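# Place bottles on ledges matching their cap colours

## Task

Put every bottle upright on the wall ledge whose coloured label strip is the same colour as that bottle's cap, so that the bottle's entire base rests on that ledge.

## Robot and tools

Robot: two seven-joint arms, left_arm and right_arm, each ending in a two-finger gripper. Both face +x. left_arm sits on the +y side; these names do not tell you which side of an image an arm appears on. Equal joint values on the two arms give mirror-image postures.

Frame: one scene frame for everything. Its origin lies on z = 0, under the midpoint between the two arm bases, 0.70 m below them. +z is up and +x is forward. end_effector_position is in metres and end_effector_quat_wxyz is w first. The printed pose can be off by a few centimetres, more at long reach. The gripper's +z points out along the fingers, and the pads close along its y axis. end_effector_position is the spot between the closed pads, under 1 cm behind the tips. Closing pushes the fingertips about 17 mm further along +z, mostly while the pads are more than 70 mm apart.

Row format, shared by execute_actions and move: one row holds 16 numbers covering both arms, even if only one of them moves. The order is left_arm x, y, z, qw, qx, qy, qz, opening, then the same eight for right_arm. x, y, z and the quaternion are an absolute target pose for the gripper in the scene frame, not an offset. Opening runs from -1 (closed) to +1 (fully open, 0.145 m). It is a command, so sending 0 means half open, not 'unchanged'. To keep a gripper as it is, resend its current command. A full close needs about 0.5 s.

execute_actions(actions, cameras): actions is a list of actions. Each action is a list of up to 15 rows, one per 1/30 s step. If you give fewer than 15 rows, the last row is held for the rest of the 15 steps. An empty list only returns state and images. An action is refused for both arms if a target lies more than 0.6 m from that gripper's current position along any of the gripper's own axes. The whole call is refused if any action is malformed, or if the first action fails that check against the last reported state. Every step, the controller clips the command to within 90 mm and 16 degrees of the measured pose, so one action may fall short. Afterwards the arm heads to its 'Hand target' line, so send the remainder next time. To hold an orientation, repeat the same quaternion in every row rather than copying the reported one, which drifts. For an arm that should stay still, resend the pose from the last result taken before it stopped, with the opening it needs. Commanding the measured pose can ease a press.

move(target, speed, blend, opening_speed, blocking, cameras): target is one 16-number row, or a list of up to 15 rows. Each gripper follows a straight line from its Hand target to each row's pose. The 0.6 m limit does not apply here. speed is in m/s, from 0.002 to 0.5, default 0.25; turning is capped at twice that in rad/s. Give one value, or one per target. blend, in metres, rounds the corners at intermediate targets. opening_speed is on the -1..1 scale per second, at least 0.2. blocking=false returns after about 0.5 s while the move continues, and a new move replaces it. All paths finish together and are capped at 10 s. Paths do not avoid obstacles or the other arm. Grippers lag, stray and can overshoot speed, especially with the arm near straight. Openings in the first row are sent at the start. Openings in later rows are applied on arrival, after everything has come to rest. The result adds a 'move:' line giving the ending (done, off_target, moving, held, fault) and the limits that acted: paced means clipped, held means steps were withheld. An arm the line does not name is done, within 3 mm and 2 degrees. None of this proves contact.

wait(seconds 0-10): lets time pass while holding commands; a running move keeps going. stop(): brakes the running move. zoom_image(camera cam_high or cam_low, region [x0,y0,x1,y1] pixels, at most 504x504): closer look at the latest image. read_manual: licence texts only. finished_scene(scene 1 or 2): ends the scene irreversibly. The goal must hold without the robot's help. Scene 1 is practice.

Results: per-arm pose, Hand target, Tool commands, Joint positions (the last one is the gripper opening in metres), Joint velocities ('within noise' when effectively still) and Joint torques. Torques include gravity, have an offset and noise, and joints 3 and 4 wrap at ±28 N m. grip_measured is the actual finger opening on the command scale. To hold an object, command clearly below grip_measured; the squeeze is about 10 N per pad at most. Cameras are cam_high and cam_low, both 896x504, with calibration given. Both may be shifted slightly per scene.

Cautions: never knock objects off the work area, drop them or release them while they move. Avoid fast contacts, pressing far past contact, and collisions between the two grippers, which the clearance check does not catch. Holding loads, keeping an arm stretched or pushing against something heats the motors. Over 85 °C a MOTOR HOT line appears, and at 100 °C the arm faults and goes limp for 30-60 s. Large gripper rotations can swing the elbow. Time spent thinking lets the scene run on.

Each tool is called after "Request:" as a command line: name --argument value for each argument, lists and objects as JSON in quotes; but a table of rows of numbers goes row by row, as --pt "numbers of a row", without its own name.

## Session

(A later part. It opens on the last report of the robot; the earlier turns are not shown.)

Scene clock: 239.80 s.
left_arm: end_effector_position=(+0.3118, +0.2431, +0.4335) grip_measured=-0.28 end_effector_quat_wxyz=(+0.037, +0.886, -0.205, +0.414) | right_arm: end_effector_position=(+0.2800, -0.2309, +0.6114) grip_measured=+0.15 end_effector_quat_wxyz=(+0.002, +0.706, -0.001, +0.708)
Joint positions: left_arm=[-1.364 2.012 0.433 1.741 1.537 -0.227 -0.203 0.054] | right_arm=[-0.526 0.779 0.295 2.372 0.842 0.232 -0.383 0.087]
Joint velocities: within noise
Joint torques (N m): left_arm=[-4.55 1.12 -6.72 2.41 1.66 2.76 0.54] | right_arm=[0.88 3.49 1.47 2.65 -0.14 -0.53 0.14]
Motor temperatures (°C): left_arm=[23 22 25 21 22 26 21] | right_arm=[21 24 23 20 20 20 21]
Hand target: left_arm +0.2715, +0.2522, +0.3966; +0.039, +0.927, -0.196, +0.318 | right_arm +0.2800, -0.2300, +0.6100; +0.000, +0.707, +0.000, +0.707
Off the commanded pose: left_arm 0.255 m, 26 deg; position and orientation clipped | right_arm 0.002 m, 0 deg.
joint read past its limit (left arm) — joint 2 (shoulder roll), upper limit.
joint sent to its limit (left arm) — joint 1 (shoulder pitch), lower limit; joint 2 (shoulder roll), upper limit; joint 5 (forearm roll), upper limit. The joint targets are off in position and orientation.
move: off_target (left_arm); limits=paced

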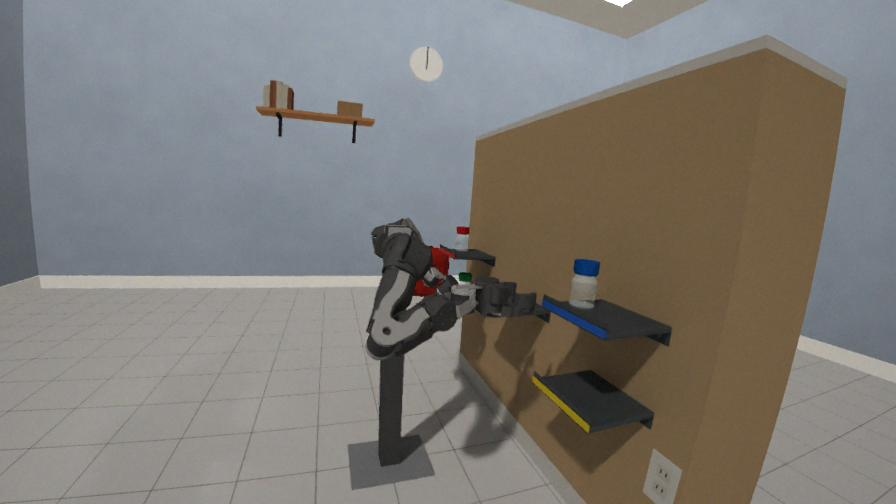

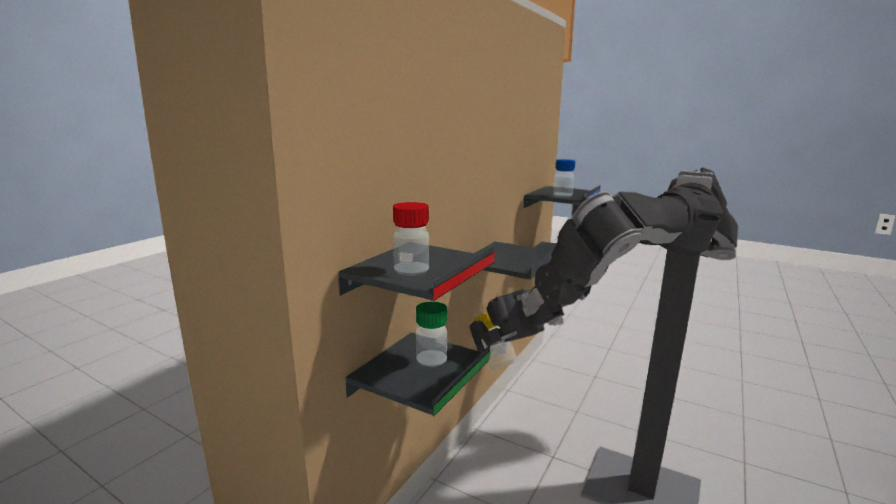

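Request:
move --pt "0.25 0.215 0.45 0.037 0.886 -0.205 0.414 -1 0.28 -0.23 0.61 0 0.7071 0 0.7071 0.15" --pt "0.25 0.21 0.25 0 0.94 0 0.342 -1 0.28 -0.23 0.61 0 0.7071 0 0.7071 0.15" --speed '[0.1,0.12]'

Scene clock: 249.33 s.
left_arm: end_effector_position=(+0.2100, +0.2461, +0.3704) grip_measured=-0.29 end_effector_quat_wxyz=(+0.077, +0.946, -0.209, +0.234) | right_arm: end_effector_position=(+0.2800, -0.2309, +0.6114) grip_measured=+0.15 end_effector_quat_wxyz=(+0.002, +0.706, -0.001, +0.708)
Joint positions: left_arm=[-1.407 2.011 0.218 1.818 1.584 -0.136 -0.134 0.054] | right_arm=[-0.526 0.779 0.295 2.372 0.842 0.232 -0.383 0.087]
Joint velocities: within noise
Joint torques (N m): left_arm=[4.29 1.2 0.68 0.79 0.12 -0.38 0.31] | right_arm=[0.8 3.34 1.47 2.58 -0.15 -0.56 0.12]
Motor temperatures (°C): left_arm=[23 21 26 21 23 30 21] | right_arm=[21 24 23 20 20 20 21]
Hand target: left_arm +0.2083, +0.2462, +0.3694; +0.079, +0.947, -0.208, +0.232 | right_arm +0.2800, -0.2300, +0.6100; +0.000, +0.707, +0.000, +0.707
Off the commanded pose: left_arm 0.132 m, 28 deg; position and orientation clipped | right_arm 0.002 m, 0 deg.
joint sent to its limit (left arm) — joint 1 (shoulder pitch), lower limit; joint 2 (shoulder roll), upper limit; joint 5 (forearm roll), upper limit. The joint targets are off in position and orientation.
move: off_target (left_arm); limits=paced

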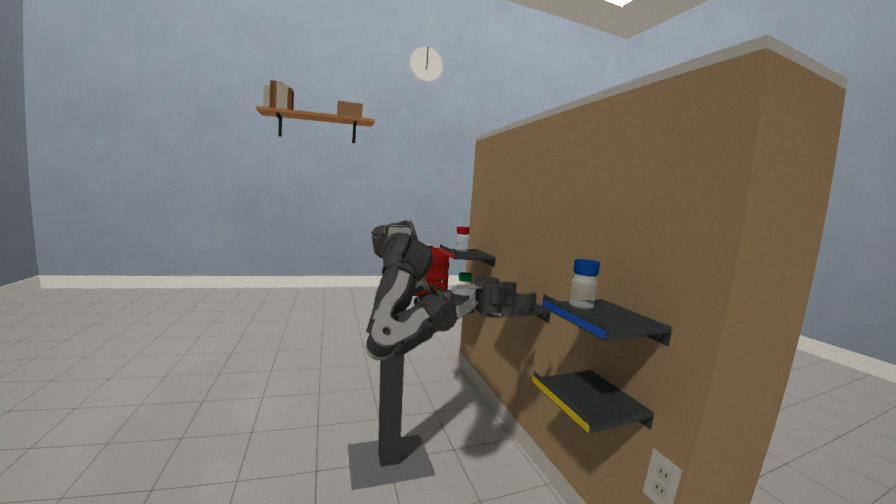

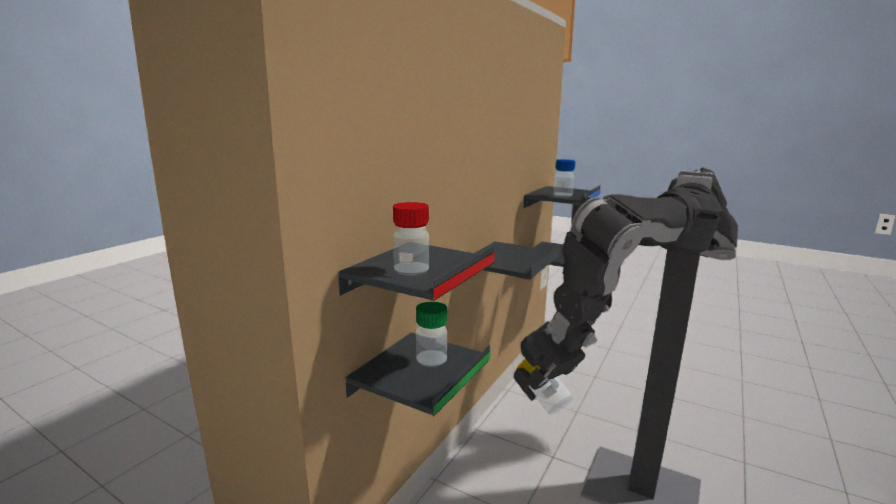

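Request:
move --target '[0.2,0.53,0.2,0.077,0.946,-0.209,0.234,-1,0.28,-0.23,0.61,0,0.7071,0,0.7071,0.15]' --speed 0.15

Scene clock: 259.27 s.
left_arm: end_effector_position=(+0.1566, +0.4787, +0.3607) grip_measured=-0.29 end_effector_quat_wxyz=(-0.130, +0.967, -0.171, +0.136) | right_arm: end_effector_position=(+0.2800, -0.2309, +0.6114) grip_measured=+0.15 end_effector_quat_wxyz=(+0.002, +0.706, -0.001, +0.708)
Joint positions: left_arm=[-1.407 1.836 -0.014 1.187 1.499 -0.117 0.133 0.054] | right_arm=[-0.526 0.779 0.295 2.372 0.842 0.232 -0.383 0.087]
Joint velocities: within noise
Joint torques (N m): left_arm=[2.86 1.33 0.55 -2.25 0.09 -0.22 0.08] | right_arm=[0.96 3.42 1.42 2.52 -0.15 -0.52 0.14]
Motor temperatures (°C): left_arm=[23 21 26 21 22 28 21] | right_arm=[21 24 23 20 20 20 21]
Hand target: left_arm +0.1558, +0.4790, +0.3605; -0.130, +0.967, -0.171, +0.135 | right_arm +0.2800, -0.2300, +0.6100; +0.000, +0.707, +0.000, +0.707
Off the commanded pose: left_arm 0.174 m, 27 deg; position and orientation clipped | right_arm 0.002 m, 0 deg.
joint sent to its limit (left arm) — joint 1 (shoulder pitch), lower limit. The joint targets are off in position and orientation.
move: off_target (left_arm); limits=paced

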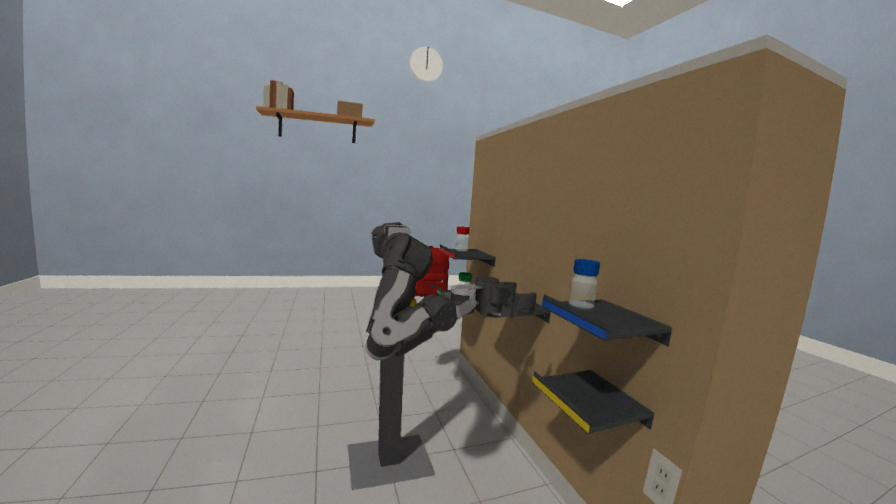

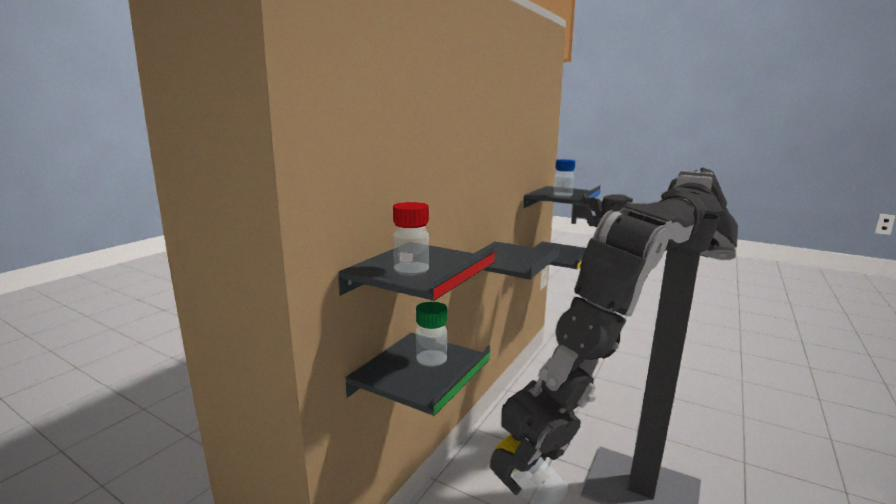

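Request:
move --target '[0.2,0.55,0.17,-0.13,0.967,-0.171,0.136,-1,0.28,-0.23,0.61,0,0.7071,0,0.7071,0.15]' --speed 0.2 --cameras '["cam_low"]'

Scene clock: 264.87 s.
left_arm: end_effector_position=(+0.1507, +0.4822, +0.3596) grip_measured=-0.29 end_effector_quat_wxyz=(-0.144, +0.967, -0.168, +0.126) | right_arm: end_effector_position=(+0.2800, -0.2309, +0.6114) grip_measured=+0.15 end_effector_quat_wxyz=(+0.002, +0.706, -0.001, +0.708)
Joint positions: left_arm=[-1.407 1.825 -0.014 1.198 1.485 -0.096 0.097 0.054] | right_arm=[-0.526 0.779 0.295 2.372 0.842 0.232 -0.383 0.087]
Joint velocities: within noise
Joint torques (N m): left_arm=[2.76 1.2 0.25 -2.43 0.12 -0.18 -0.19] | right_arm=[0.94 3.47 1.36 2.61 -0.14 -0.53 0.11]
Motor temperatures (°C): left_arm=[23 21 25 21 22 27 21] | right_arm=[21 24 22 20 20 20 21]
Hand target: left_arm +0.1497, +0.4845, +0.3599; -0.148, +0.967, -0.167, +0.125 | right_arm +0.2800, -0.2300, +0.6100; +0.000, +0.707, +0.000, +0.707
Off the commanded pose: left_arm 0.207 m, 2 deg; position clipped | right_arm 0.002 m, 0 deg.
joint sent to its limit (left arm) — joint 1 (shoulder pitch), lower limit. The joint targets are off in position, not in orientation.
move: off_target (left_arm); limits=paced
Images, in order (width x height): cam_low 896x504.

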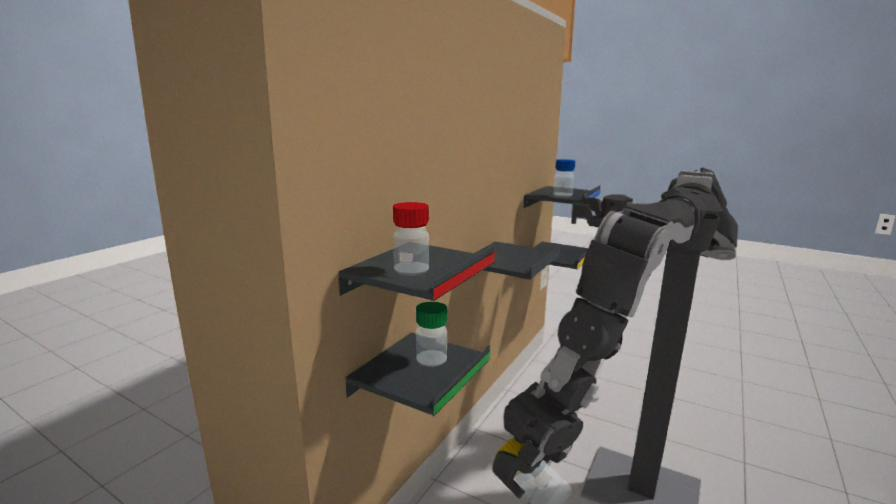

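Request:
move --target '[0.29,0.59,0.38,-0.3,0.87,0.0,0.39,-1,0.28,-0.23,0.61,0,0.7071,0,0.7071,0.15]' --speed 0.2 --cameras '["cam_low"]'

Scene clock: 290.93 s.
left_arm: end_effector_position=(+0.2566, +0.5484, +0.4350) grip_measured=-0.29 end_effector_quat_wxyz=(-0.307, +0.915, -0.127, +0.228) | right_arm: end_effector_position=(+0.2800, -0.2309, +0.6114) grip_measured=+0.15 end_effector_quat_wxyz=(+0.002, +0.706, -0.001, +0.708)
Joint positions: left_arm=[-1.407 1.944 0.15 0.95 1.585 -0.047 -0.03 0.054] | right_arm=[-0.526 0.779 0.295 2.372 0.842 0.232 -0.383 0.087]
Joint velocities: within noise
Joint torques (N m): left_arm=[4.79 1.96 0.87 -3.55 0.16 -0.23 -0.38] | right_arm=[0.94 3.42 1.46 2.51 -0.15 -0.53 0.13]
Motor temperatures (°C): left_arm=[22 21 24 21 22 26 21] | right_arm=[21 24 22 20 20 21 21]
Hand target: left_arm +0.2565, +0.5502, +0.4359; -0.311, +0.914, -0.126, +0.228 | right_arm +0.2800, -0.2300, +0.6100; +0.000, +0.707, +0.000, +0.707
Off the commanded pose: left_arm 0.077 m, 24 deg; orientation clipped | right_arm 0.002 m, 0 deg.
joint sent to its limit (left arm) — joint 1 (shoulder pitch), lower limit; joint 5 (forearm roll), upper limit. The joint targets are off in position and orientation.
move: off_target (left_arm); limits=paced
Images, in order (width x height): cam_low 896x504.

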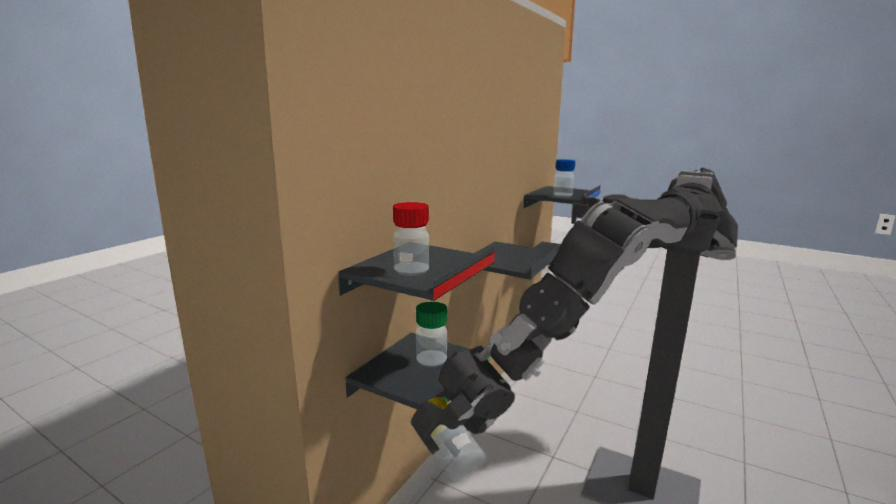

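Request:
move --pt "0.14 0.69 0.56 -0.6 0.8 0 0 -1 0.28 -0.23 0.61 0 0.7071 0 0.7071 0.15" --pt "0.14 0.60 0.33 -0.44 0.898 0 0 -1 0.28 -0.23 0.61 0 0.7071 0 0.7071 0.15" --speed 0.25 --blend 0.02 --cameras '["cam_low"]'

Scene clock: 306.27 s.
left_arm: end_effector_position=(+0.1246, +0.5611, +0.3899) grip_measured=-0.29 end_effector_quat_wxyz=(-0.311, +0.946, -0.050, +0.074) | right_arm: end_effector_position=(+0.2800, -0.2309, +0.6114) grip_measured=+0.15 end_effector_quat_wxyz=(+0.002, +0.706, -0.001, +0.708)
Joint positions: left_arm=[-1.407 1.769 0.026 1.09 1.584 0.096 -0.138 0.054] | right_arm=[-0.526 0.779 0.295 2.372 0.842 0.232 -0.383 0.087]
Joint velocities: within noise
Joint torques (N m): left_arm=[2.39 1.52 0.54 -2.48 0.13 -0.16 -0.4] | right_arm=[0.94 3.55 1.36 2.62 -0.16 -0.55 0.13]
Motor temperatures (°C): left_arm=[23 22 24 22 22 25 21] | right_arm=[20 24 22 20 20 21 21]
Hand target: left_arm +0.1238, +0.5623, +0.3904; -0.314, +0.945, -0.048, +0.074 | right_arm +0.2800, -0.2300, +0.6100; +0.000, +0.707, +0.000, +0.707
Off the commanded pose: left_arm 0.073 m, 19 deg; orientation clipped | right_arm 0.002 m, 0 deg.
joint sent to its limit (left arm) — joint 1 (shoulder pitch), lower limit; joint 5 (forearm roll), upper limit. The joint targets are off in position and orientation.
move: off_target (left_arm); limits=paced
Images, in order (width x height): cam_low 896x504.

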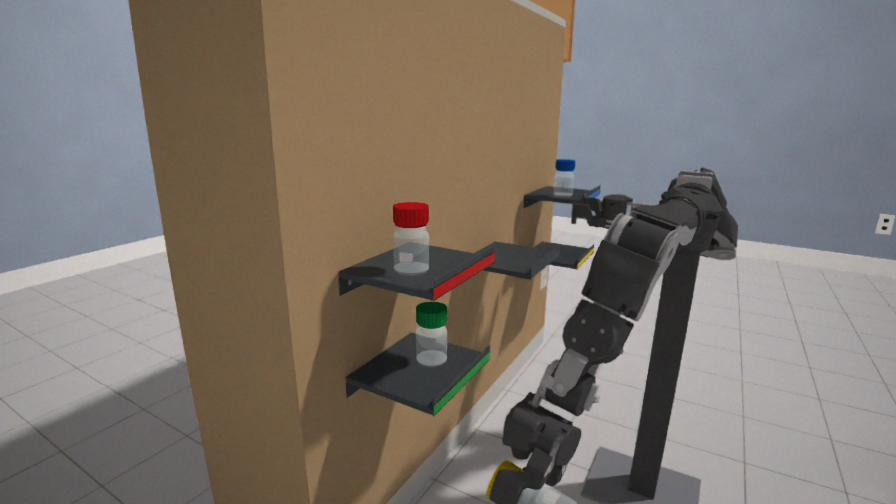

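Request:
move --pt "-0.12 0.56 0.36 -0.3 0.95 0 0 -1 0.28 -0.23 0.61 0 0.7071 0 0.7071 0.15" --pt "0.1 0.5 0.27 -0.2 0.96 0 0.2 -1 0.28 -0.23 0.61 0 0.7071 0 0.7071 0.15" --speed 0.35 --blend 0.02 --cameras '["cam_low"]'

Scene clock: 321.70 s.
left_arm: end_effector_position=(+0.0989, +0.5003, +0.2695) grip_measured=-0.29 end_effector_quat_wxyz=(-0.201, +0.959, +0.002, +0.198) | right_arm: end_effector_position=(+0.2800, -0.2309, +0.6114) grip_measured=+0.15 end_effector_quat_wxyz=(+0.002, +0.706, -0.001, +0.708)
Joint positions: left_arm=[-0.251 1.043 -0.701 0.723 1.082 -0.076 0.046 0.054] | right_arm=[-0.526 0.779 0.295 2.372 0.842 0.232 -0.383 0.087]
Joint velocities: within noise
Joint torques (N m): left_arm=[0.94 8.9 0.83 -0.5 0.1 -0.38 0.01] | right_arm=[0.96 3.36 1.47 2.52 -0.16 -0.56 0.14]
Motor temperatures (°C): left_arm=[22 22 24 22 22 25 21] | right_arm=[20 24 22 20 20 21 21]
Hand target: left_arm +0.1000, +0.5000, +0.2700; -0.200, +0.959, +0.000, +0.200 | right_arm +0.2800, -0.2300, +0.6100; +0.000, +0.707, +0.000, +0.707
Off the commanded pose: left_arm 0.001 m, 0 deg | right_arm 0.002 m, 0 deg.
move: done
Images, in order (width x height): cam_low 896x504.

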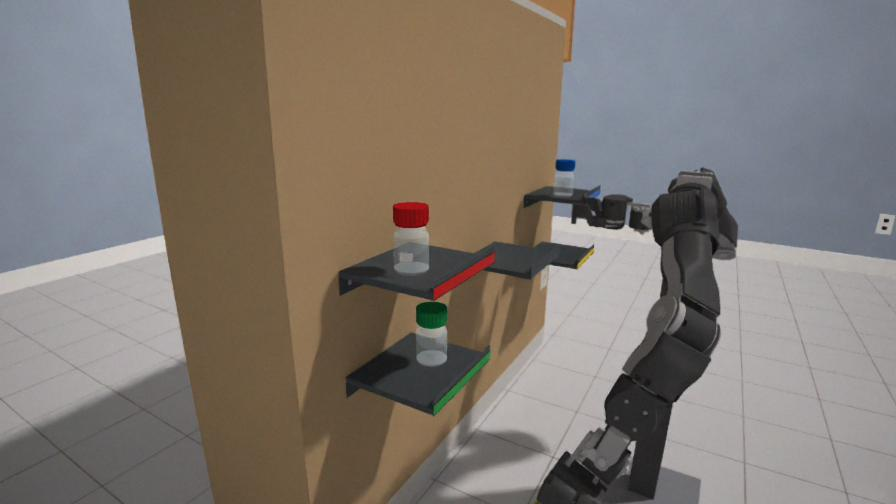

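Request:
move --pt "0.2 0.28 0.37 0 0.85 0 0.527 -1 0.28 -0.23 0.61 0 0.7071 0 0.7071 0.15" --pt "0.33 0.215 0.5 0 0.7071 0 0.7071 -1 0.28 -0.23 0.61 0 0.7071 0 0.7071 0.15" --pt "0.375 0.205 0.61 0 0.7071 0 0.7071 -1 0.28 -0.23 0.61 0 0.7071 0 0.7071 0.15" --pt "0.385 0.04 0.605 0 0.7071 0 0.7071 -1 0.28 -0.23 0.61 0 0.7071 0 0.7071 0.15" --speed '[0.25,0.2,0.2,0.2]' --blend '[0.03,0.02,0.02,0]' --cameras '["cam_low"]'

Request:
zoom_image --camera "cam_low" --region '[420, 150, 620, 300]'

Scene clock: 336.90 s.
left_arm: end_effector_position=(+0.3843, +0.0388, +0.6033) grip_measured=-0.29 end_effector_quat_wxyz=(+0.003, +0.710, -0.002, +0.705) | right_arm: end_effector_position=(+0.2800, -0.2309, +0.6114) grip_measured=+0.15 end_effector_quat_wxyz=(+0.002, +0.706, -0.001, +0.708)
Joint positions: left_arm=[0.588 0.259 -0.88 1.836 0.666 0.407 -1.021 0.054] | right_arm=[-0.526 0.779 0.295 2.372 0.842 0.232 -0.383 0.087]
Joint velocities: within noise
Joint torques (N m): left_arm=[8.22 -1.17 1.76 3.6 -0.47 -0.47 -0.01] | right_arm=[0.96 3.55 1.44 2.52 -0.17 -0.53 0.17]
Motor temperatures (°C): left_arm=[22 24 24 22 22 25 21] | right_arm=[20 24 22 20 20 21 21]
Hand target: left_arm +0.3850, +0.0400, +0.6050; +0.000, +0.707, +0.000, +0.707 | right_arm +0.2800, -0.2300, +0.6100; +0.000, +0.707, +0.000, +0.707
Off the commanded pose: left_arm 0.002 m, 1 deg | right_arm 0.002 m, 0 deg.
move: done
Images, in order (width x height): cam_low 896x504.

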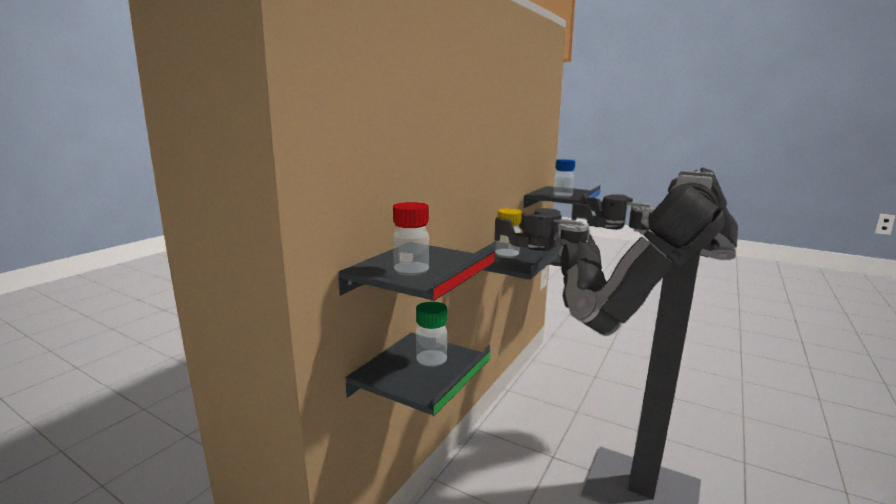

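Scaled by 2.520 from the camera's 896x504 image, which has a finer 1280x720 frame.

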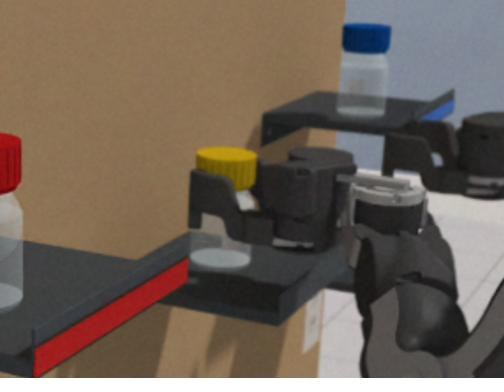

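Request:
move --pt "0.385 0.04 0.584 0 0.7071 0 0.7071 0.15 0.28 -0.23 0.61 0 0.7071 0 0.7071 0.15" --pt "0.275 0.045 0.590 0 0.7071 0 0.7071 0.15 0.275 -0.22 0.60 0 0.7071 0 0.7071 0.15" --pt "0.24 0.30 0.52 0 0.7071 0 0.7071 0.15 0.275 0.039 0.588 0 0.7071 0 0.7071 0.3" --speed '[0.05,0.18,0.25]' --opening_speed 2.5 --cameras '["cam_low"]'

Scene clock: 352.80 s.
left_arm: end_effector_position=(+0.2409, +0.3003, +0.5205) grip_measured=+0.15 end_effector_quat_wxyz=(-0.057, +0.755, -0.008, +0.653) | right_arm: end_effector_position=(+0.2761, +0.0383, +0.5885) grip_measured=+0.30 end_effector_quat_wxyz=(+0.001, +0.706, +0.002, +0.708)
Joint positions: left_arm=[0.472 1.69 -1.564 2.09 0.978 -0.788 -0.774 0.087] | right_arm=[0.075 -0.144 -1.028 1.936 -0.016 0.53 -1.024 0.098]
Joint velocities: within noise
Joint torques (N m): left_arm=[2.57 6.11 0.88 2.4 -0.07 -0.51 0.22] | right_arm=[1.49 -5.05 -1.11 3.49 -0.4 -0.35 -0.17]
Motor temperatures (°C): left_arm=[23 23 24 22 22 25 21] | right_arm=[20 24 22 20 20 21 21]
Hand target: left_arm +0.2403, +0.2998, +0.5202; -0.056, +0.756, -0.009, +0.652 | right_arm +0.2750, +0.0391, +0.5880; +0.000, +0.707, +0.000, +0.707
Off the commanded pose: left_arm 0.001 m, 11 deg | right_arm 0.001 m, 0 deg.
joint read past its limit (left arm) — joint 6 (wrist pitch), lower limit.
joint sent to its limit (left arm) — joint 3 (upper arm roll), lower limit; joint 6 (wrist pitch), lower limit. The joint targets are off in orientation, not in position.
move: off_target (left_arm)
Images, in order (width x height): cam_low 896x504.

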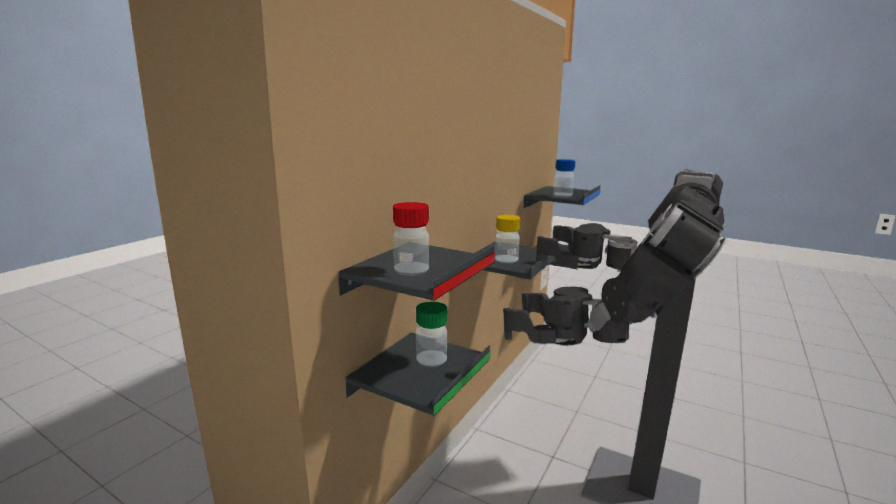

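Request:
move --pt "0.2403 0.2998 0.5202 -0.056 0.756 -0.009 0.652 0.15 0.394 0.039 0.586 0 0.7071 0 0.7071 -1" --pt "0.2403 0.2998 0.5202 -0.056 0.756 -0.009 0.652 0.15 0.388 0.035 0.622 0 0.7071 0 0.7071 -1" --pt "0.2403 0.2998 0.5202 -0.056 0.756 -0.009 0.652 0.15 0.386 -0.182 0.622 0 0.7071 0 0.7071 -1" --pt "0.2403 0.2998 0.5202 -0.056 0.756 -0.009 0.652 0.15 0.386 -0.182 0.521 0 0.7071 0 0.7071 -1" --pt "0.2403 0.2998 0.5202 -0.056 0.756 -0.009 0.652 0.15 0.39 -0.355 0.519 0 0.7071 0 0.7071 -1" --speed '[0.16,0.12,0.2,0.2,0.18]' --blend '[0,0.01,0.015,0.015,0]' --opening_speed 2.5

Scene clock: 371.17 s.
left_arm: end_effector_position=(+0.2409, +0.3002, +0.5205) grip_measured=+0.15 end_effector_quat_wxyz=(-0.057, +0.755, -0.008, +0.653) | right_arm: end_effector_position=(+0.3897, -0.3567, +0.5184) grip_measured=-1.00 end_effector_quat_wxyz=(+0.003, +0.709, -0.001, +0.705)
Joint positions: left_arm=[0.472 1.69 -1.564 2.09 0.978 -0.788 -0.774 0.087] | right_arm=[0.112 0.855 -0.094 1.266 0.869 -0.153 0.164 0]
Joint velocities: within noise
Joint torques (N m): left_arm=[2.23 6.08 1.13 2.47 -0.07 -0.51 0.16] | right_arm=[4.31 6.11 3.37 3.12 0.3 -0.57 0.16]
Motor temperatures (°C): left_arm=[22 24 24 22 22 25 21] | right_arm=[21 24 22 20 20 21 21]
Hand target: left_arm +0.2403, +0.2997, +0.5203; -0.056, +0.756, -0.009, +0.652 | right_arm +0.3900, -0.3549, +0.5190; +0.000, +0.707, +0.000, +0.707
Off the commanded pose: left_arm 0.001 m, 0 deg | right_arm 0.002 m, 1 deg.
joint read past its limit (left arm) — joint 6 (wrist pitch), lower limit.
joint sent to its limit (left arm) — joint 6 (wrist pitch), lower limit. The joint targets still meet the commanded pose.
move: done

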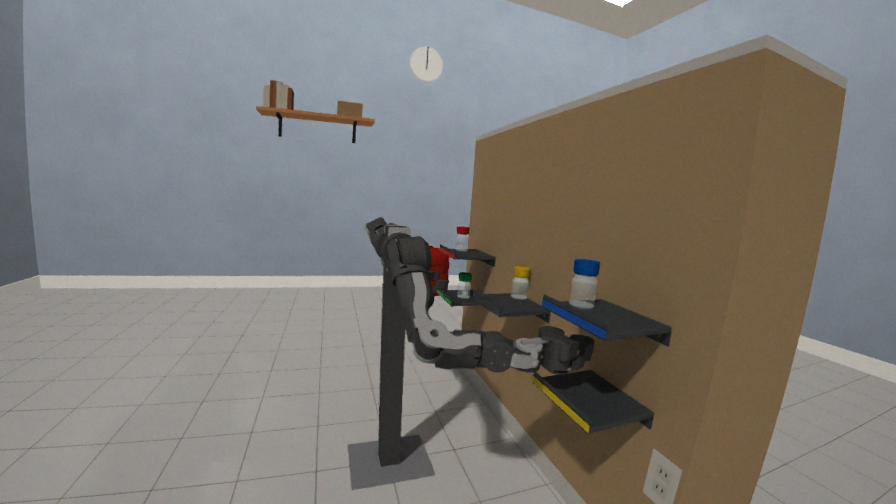

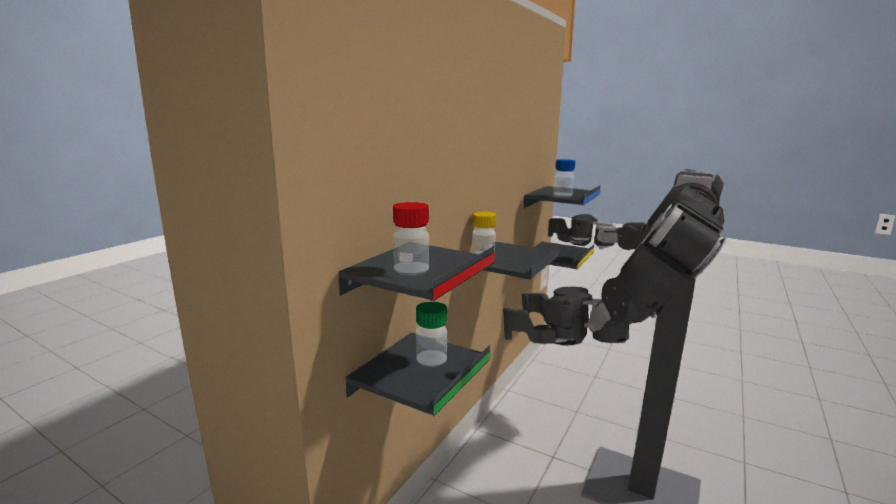

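Request:
move --pt "0.2403 0.2998 0.5202 -0.056 0.756 -0.009 0.652 0.15 0.37 -0.182 0.53 0 0.7071 0 0.7071 0.25" --pt "0.2403 0.2998 0.5202 -0.056 0.756 -0.009 0.652 0.15 0.30 -0.17 0.60 0 0.7071 0 0.7071 0.25" --pt "0.2403 0.2998 0.5202 -0.056 0.756 -0.009 0.652 0.15 0.32 0.026 0.588 0 0.7071 0 0.7071 0.25" --pt "0.2403 0.2998 0.5202 -0.056 0.756 -0.009 0.652 0.15 0.456 0.026 0.582 0 0.7071 0 0.7071 -1" --pt "0.2403 0.2998 0.5202 -0.056 0.756 -0.009 0.652 0.15 0.41 0.02 0.617 0 0.7071 0 0.7071 -1" --pt "0.2403 0.2998 0.5202 -0.056 0.756 -0.009 0.652 0.15 0.39 -0.182 0.617 0 0.7071 0 0.7071 -1" --pt "0.2403 0.2998 0.5202 -0.056 0.756 -0.009 0.652 0.15 0.39 -0.182 0.519 0 0.7071 0 0.7071 -1" --pt "0.2403 0.2998 0.5202 -0.056 0.756 -0.009 0.652 0.15 0.393 -0.355 0.517 0 0.7071 0 0.7071 -1" --pt "0.2403 0.2998 0.5202 -0.056 0.756 -0.009 0.652 0.15 0.393 -0.355 0.487 0 0.7071 0 0.7071 0.15" --pt "0.2403 0.2998 0.5202 -0.056 0.756 -0.009 0.652 0.15 0.28 -0.355 0.492 0 0.7071 0 0.7071 0.15" --speed '[0.3,0.3,0.3,0.2,0.15,0.25,0.25,0.22,0.06,0.25]' --blend '[0.02,0.03,0.01,0,0.01,0.015,0.015,0,0,0]' --opening_speed 3

Scene clock: 404.63 s.
left_arm: end_effector_position=(+0.2409, +0.3002, +0.5205) grip_measured=+0.15 end_effector_quat_wxyz=(-0.057, +0.755, -0.008, +0.653) | right_arm: end_effector_position=(+0.2797, -0.3547, +0.4899) grip_measured=+0.15 end_effector_quat_wxyz=(+0.000, +0.710, -0.002, +0.705)
Joint positions: left_arm=[0.472 1.69 -1.564 2.09 0.978 -0.788 -0.774 0.087] | right_arm=[-0.557 0.794 0.283 1.559 0.889 -0.345 0.216 0.087]
Joint velocities: within noise
Joint torques (N m): left_arm=[2.23 6.08 1.13 2.45 -0.07 -0.51 0.16] | right_arm=[0.91 6.05 4.34 2.85 0.28 -0.54 0.15]
Motor temperatures (°C): left_arm=[22 24 23 21 22 25 21] | right_arm=[22 24 23 20 20 21 21]
Hand target: left_arm +0.2403, +0.2997, +0.5203; -0.056, +0.756, -0.009, +0.652 | right_arm +0.2800, -0.3550, +0.4919; +0.000, +0.707, +0.000, +0.707
Off the commanded pose: left_arm 0.001 m, 0 deg | right_arm 0.002 m, 0 deg.
joint read past its limit (left arm) — joint 6 (wrist pitch), lower limit.
joint sent to its limit (left arm) — joint 6 (wrist pitch), lower limit. The joint targets still meet the commanded pose.
move: done

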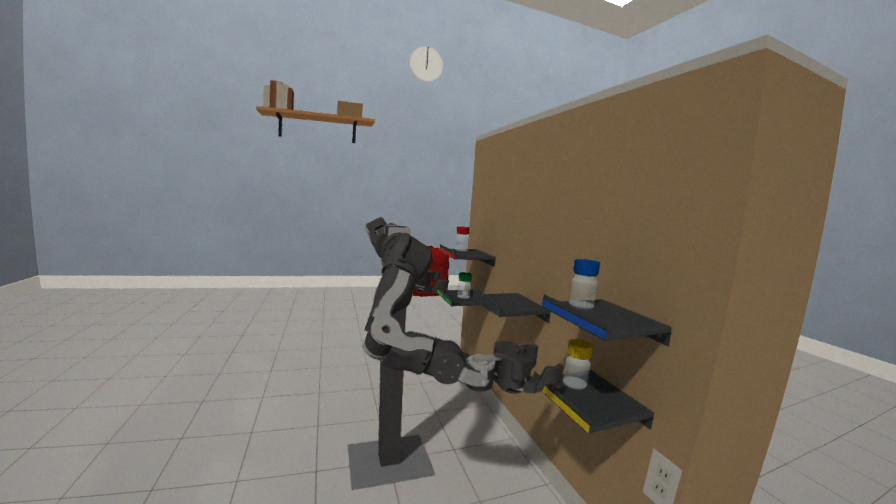

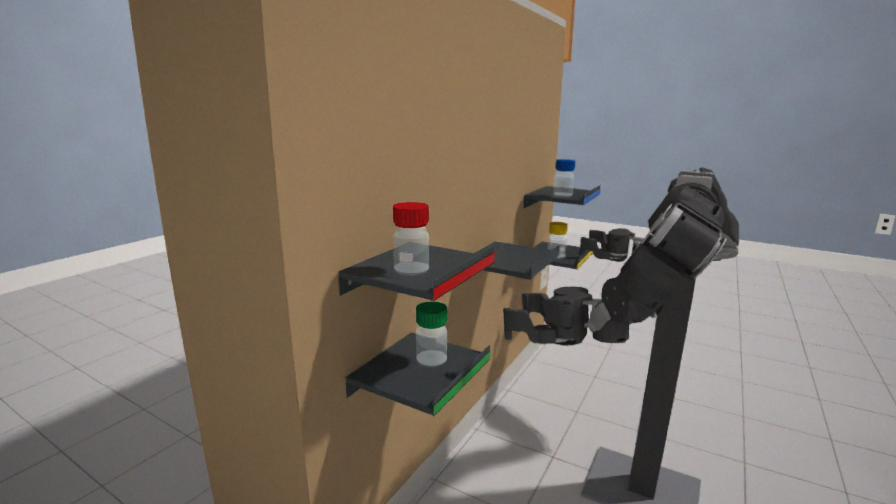

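Request:
finished_scene --scene 2

The scene is finished: the task was done.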